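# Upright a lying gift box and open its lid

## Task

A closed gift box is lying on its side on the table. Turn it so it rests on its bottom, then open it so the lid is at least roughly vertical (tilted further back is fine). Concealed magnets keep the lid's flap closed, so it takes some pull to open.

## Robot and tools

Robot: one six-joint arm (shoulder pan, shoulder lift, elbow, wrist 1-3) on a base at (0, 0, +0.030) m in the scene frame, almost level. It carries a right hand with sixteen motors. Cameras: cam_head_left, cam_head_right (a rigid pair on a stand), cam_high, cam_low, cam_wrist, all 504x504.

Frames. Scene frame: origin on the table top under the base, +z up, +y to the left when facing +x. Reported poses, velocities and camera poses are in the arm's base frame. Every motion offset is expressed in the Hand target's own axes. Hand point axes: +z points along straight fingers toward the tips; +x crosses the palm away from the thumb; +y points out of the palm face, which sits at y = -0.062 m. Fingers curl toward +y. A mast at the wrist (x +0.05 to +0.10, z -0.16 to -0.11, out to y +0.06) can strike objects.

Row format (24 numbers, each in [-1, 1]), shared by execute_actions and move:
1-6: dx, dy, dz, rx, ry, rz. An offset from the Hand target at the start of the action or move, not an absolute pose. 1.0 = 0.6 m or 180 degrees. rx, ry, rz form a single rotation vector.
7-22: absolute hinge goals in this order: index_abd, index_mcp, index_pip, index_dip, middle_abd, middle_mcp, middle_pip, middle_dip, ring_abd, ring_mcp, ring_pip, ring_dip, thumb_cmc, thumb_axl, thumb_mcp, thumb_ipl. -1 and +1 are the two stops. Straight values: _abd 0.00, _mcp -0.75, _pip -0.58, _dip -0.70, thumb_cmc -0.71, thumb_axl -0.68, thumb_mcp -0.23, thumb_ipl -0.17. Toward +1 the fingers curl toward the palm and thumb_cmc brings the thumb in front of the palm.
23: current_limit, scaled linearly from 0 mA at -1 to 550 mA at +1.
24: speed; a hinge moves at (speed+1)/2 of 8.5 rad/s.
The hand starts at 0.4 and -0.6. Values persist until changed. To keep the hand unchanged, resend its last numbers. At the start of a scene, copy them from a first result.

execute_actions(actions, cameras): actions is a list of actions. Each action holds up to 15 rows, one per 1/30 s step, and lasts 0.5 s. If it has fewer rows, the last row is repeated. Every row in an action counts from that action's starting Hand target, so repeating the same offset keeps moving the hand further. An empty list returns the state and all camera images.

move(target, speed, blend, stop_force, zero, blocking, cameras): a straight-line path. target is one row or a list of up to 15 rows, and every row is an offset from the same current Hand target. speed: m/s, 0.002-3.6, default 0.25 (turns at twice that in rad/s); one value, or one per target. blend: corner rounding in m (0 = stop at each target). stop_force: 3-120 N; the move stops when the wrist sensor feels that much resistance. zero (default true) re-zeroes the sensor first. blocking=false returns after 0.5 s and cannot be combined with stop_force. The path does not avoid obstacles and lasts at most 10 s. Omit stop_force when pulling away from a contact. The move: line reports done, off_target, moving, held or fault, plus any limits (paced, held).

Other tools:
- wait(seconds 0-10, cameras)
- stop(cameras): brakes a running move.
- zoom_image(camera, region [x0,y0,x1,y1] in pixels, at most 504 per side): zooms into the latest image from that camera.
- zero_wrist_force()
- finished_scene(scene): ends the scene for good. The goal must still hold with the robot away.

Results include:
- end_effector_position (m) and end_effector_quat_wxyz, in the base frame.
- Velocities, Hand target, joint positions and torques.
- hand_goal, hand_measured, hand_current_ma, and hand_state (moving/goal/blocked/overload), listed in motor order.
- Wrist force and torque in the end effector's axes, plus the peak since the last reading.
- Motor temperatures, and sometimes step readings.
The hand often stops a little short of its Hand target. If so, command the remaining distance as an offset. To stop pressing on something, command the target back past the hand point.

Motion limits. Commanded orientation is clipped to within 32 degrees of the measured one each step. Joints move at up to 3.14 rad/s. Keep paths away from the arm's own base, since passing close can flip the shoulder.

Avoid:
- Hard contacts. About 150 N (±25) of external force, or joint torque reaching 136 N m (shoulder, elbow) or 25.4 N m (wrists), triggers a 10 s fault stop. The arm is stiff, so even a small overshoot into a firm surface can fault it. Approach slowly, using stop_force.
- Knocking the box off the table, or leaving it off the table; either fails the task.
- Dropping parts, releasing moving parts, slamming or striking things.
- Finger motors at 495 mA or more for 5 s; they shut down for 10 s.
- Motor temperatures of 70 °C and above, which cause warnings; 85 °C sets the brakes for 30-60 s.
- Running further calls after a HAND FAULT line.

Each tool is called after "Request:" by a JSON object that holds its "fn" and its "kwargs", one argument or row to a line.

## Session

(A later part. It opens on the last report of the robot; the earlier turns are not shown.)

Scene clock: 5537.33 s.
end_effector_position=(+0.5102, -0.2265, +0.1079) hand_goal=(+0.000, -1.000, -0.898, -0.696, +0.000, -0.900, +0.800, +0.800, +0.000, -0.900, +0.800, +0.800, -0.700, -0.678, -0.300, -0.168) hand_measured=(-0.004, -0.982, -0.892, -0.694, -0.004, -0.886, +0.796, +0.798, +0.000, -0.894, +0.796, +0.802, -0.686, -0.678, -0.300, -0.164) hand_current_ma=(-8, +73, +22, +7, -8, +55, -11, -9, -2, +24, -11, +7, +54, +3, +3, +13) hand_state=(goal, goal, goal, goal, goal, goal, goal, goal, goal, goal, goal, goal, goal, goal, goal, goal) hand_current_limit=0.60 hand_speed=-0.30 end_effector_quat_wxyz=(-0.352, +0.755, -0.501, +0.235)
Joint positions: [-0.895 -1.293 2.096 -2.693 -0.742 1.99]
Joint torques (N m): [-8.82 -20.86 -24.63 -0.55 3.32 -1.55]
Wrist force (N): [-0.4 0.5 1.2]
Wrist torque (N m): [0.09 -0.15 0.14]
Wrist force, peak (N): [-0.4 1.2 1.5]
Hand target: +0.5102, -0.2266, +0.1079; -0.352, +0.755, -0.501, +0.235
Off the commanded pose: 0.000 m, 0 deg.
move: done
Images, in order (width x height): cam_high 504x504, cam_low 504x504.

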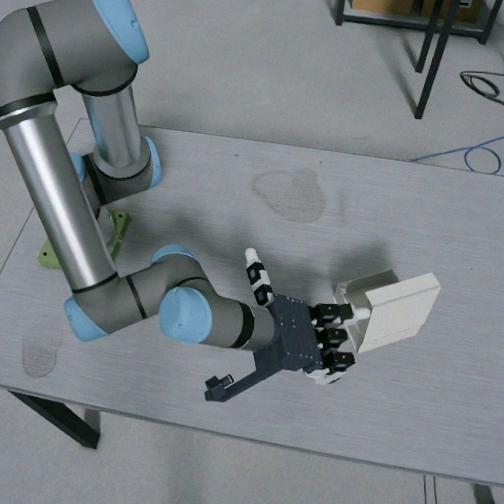

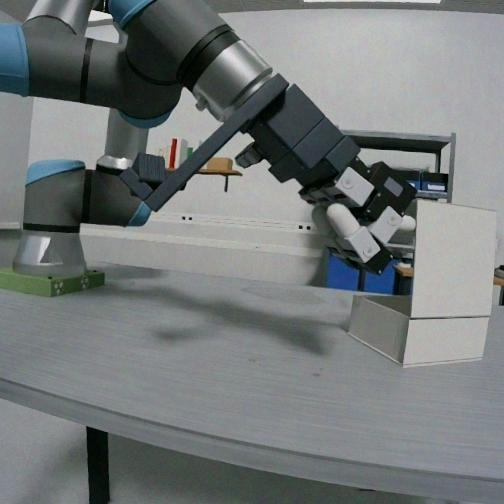

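Request:
{"fn": "move", "kwargs": {
  "target": [0.03,0.004,0.0083,0,0,0,0,-1,-0.898,-0.696,0,-0.9,0.8,0.8,0,-0.9,0.8,0.8,-0.7,-0.678,-0.3,-0.168,0.6,-0.3],
  "speed": 0.025,
  "cameras": ["cam_high","cam_low"]
}}

Request:
{"fn": "zoom_image", "kwargs": {
  "camera": "cam_low",
  "region": [300, 180, 500, 380]
}}

Scene clock: 5550.00 s.
end_effector_position=(+0.5192, -0.2422, +0.1030) hand_goal=(+0.000, -1.000, -0.898, -0.696, +0.000, -0.900, +0.800, +0.800, +0.000, -0.900, +0.800, +0.800, -0.700, -0.678, -0.300, -0.168) hand_measured=(-0.004, -0.984, -0.894, -0.694, -0.004, -0.886, +0.796, +0.798, +0.000, -0.894, +0.796, +0.802, -0.686, -0.678, -0.300, -0.164) hand_current_ma=(-8, +58, +10, +5, -8, +55, -11, -9, -2, +24, -11, +7, +54, +3, +3, +13) hand_state=(goal, goal, goal, goal, goal, goal, goal, goal, goal, goal, goal, goal, goal, goal, goal, goal) hand_current_limit=0.60 hand_speed=-0.30 end_effector_quat_wxyz=(-0.352, +0.755, -0.501, +0.235)
Joint positions: [-0.9 -1.253 2.053 -2.685 -0.74 1.982]
Joint torques (N m): [-7.79 -25.55 -26.06 -0.73 3.37 -1.47]
Wrist force (N): [-0.2 0.4 0.7]
Wrist torque (N m): [0.16 -0.15 0.19]
Wrist force, peak (N): [-0.6 0.5 1.4]
Hand target: +0.5193, -0.2423, +0.1030; -0.352, +0.755, -0.501, +0.235
Off the commanded pose: 0.000 m, 0 deg.
move: done
Images, in order (width x height): cam_high 504x504, cam_low 504x504.

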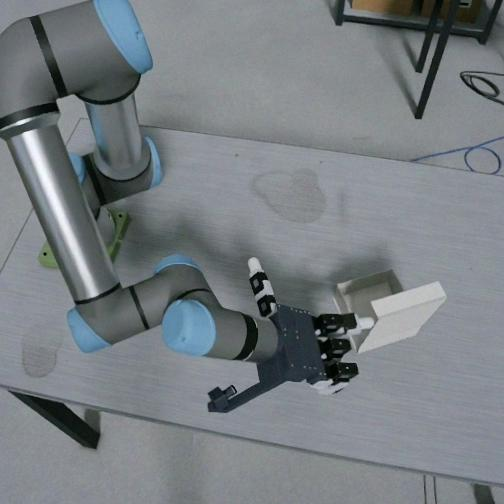

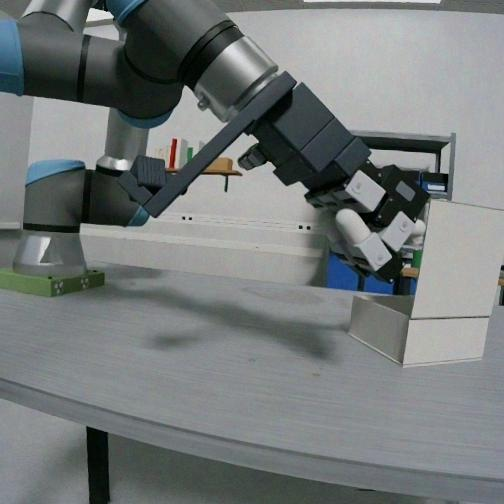

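Scaled by 2.520.

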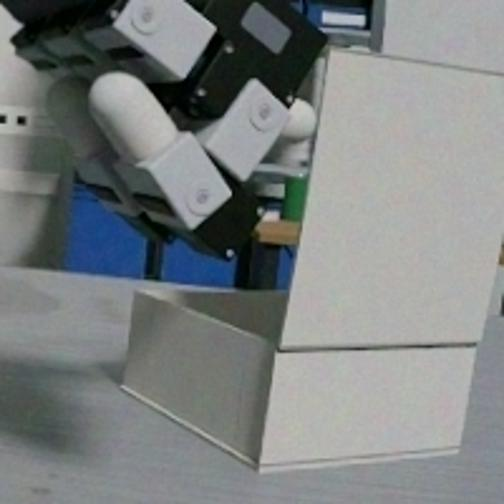

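Request:
{"fn": "move", "kwargs": {
  "target": [
    [-0.04,0.0,0.0,0,0,0,0,-1,-0.898,-0.696,0,-0.9,0.8,0.8,0,-0.9,0.8,0.8,-0.7,-0.678,-0.3,-0.168,0.6,-0.3],
    [-0.04,0.0857,-0.102,0,0,0,0,-1,-0.898,-0.696,0,-0.9,0.8,0.8,0,-0.9,0.8,0.8,-0.7,-0.678,-0.3,-0.168,0.6,-0.3]
  ],
  "speed": 0.08,
  "blend": [0.005,0],
  "cameras": ["cam_high","cam_low"]
}}

Scene clock: 5561.10 s.
end_effector_position=(+0.4364, -0.2511, +0.1027) hand_goal=(+0.000, -1.000, -0.898, -0.696, +0.000, -0.900, +0.800, +0.800, +0.000, -0.900, +0.800, +0.800, -0.700, -0.678, -0.300, -0.168) hand_measured=(-0.004, -0.986, -0.894, -0.694, -0.004, -0.886, +0.796, +0.798, +0.000, -0.894, +0.796, +0.802, -0.686, -0.678, -0.300, -0.164) hand_current_ma=(-8, +58, +10, +5, -8, +54, -11, -9, -2, +24, -11, +7, +54, +3, +3, +13) hand_state=(goal, goal, goal, goal, goal, goal, goal, goal, goal, goal, goal, goal, goal, goal, goal, goal) hand_current_limit=0.60 hand_speed=-0.30 end_effector_quat_wxyz=(-0.352, +0.755, -0.501, +0.235)
Joint positions: [-1.057 -1.409 2.207 -2.509 -0.705 1.751]
Joint torques (N m): [-8.39 -33.62 -4.81 -1.08 3.44 -1.46]
Wrist force (N): [-0.2 0.7 1.0]
Wrist torque (N m): [0.12 -0.09 0.22]
Wrist force, peak (N): [-0.7 0.1 1.6]
Hand target: +0.4363, -0.2511, +0.1027; -0.352, +0.755, -0.501, +0.235
Off the commanded pose: 0.000 m, 0 deg.
move: done
Images, in order (width x height): cam_high 504x504, cam_low 504x504.

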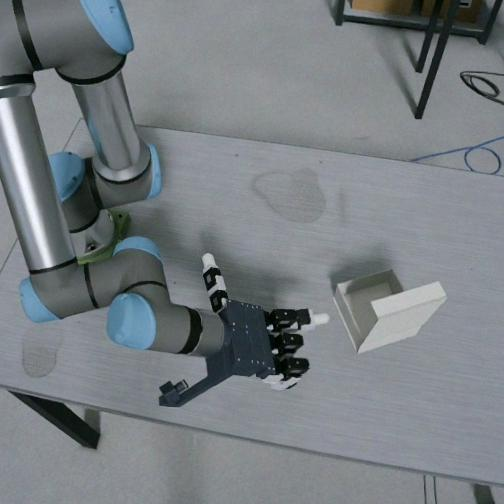

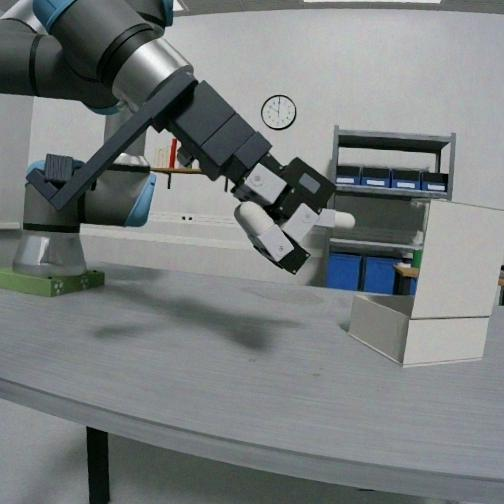

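Request:
{"fn": "finished_scene", "kwargs": {
  "scene": 1
}}

The scene is finished: the task was done.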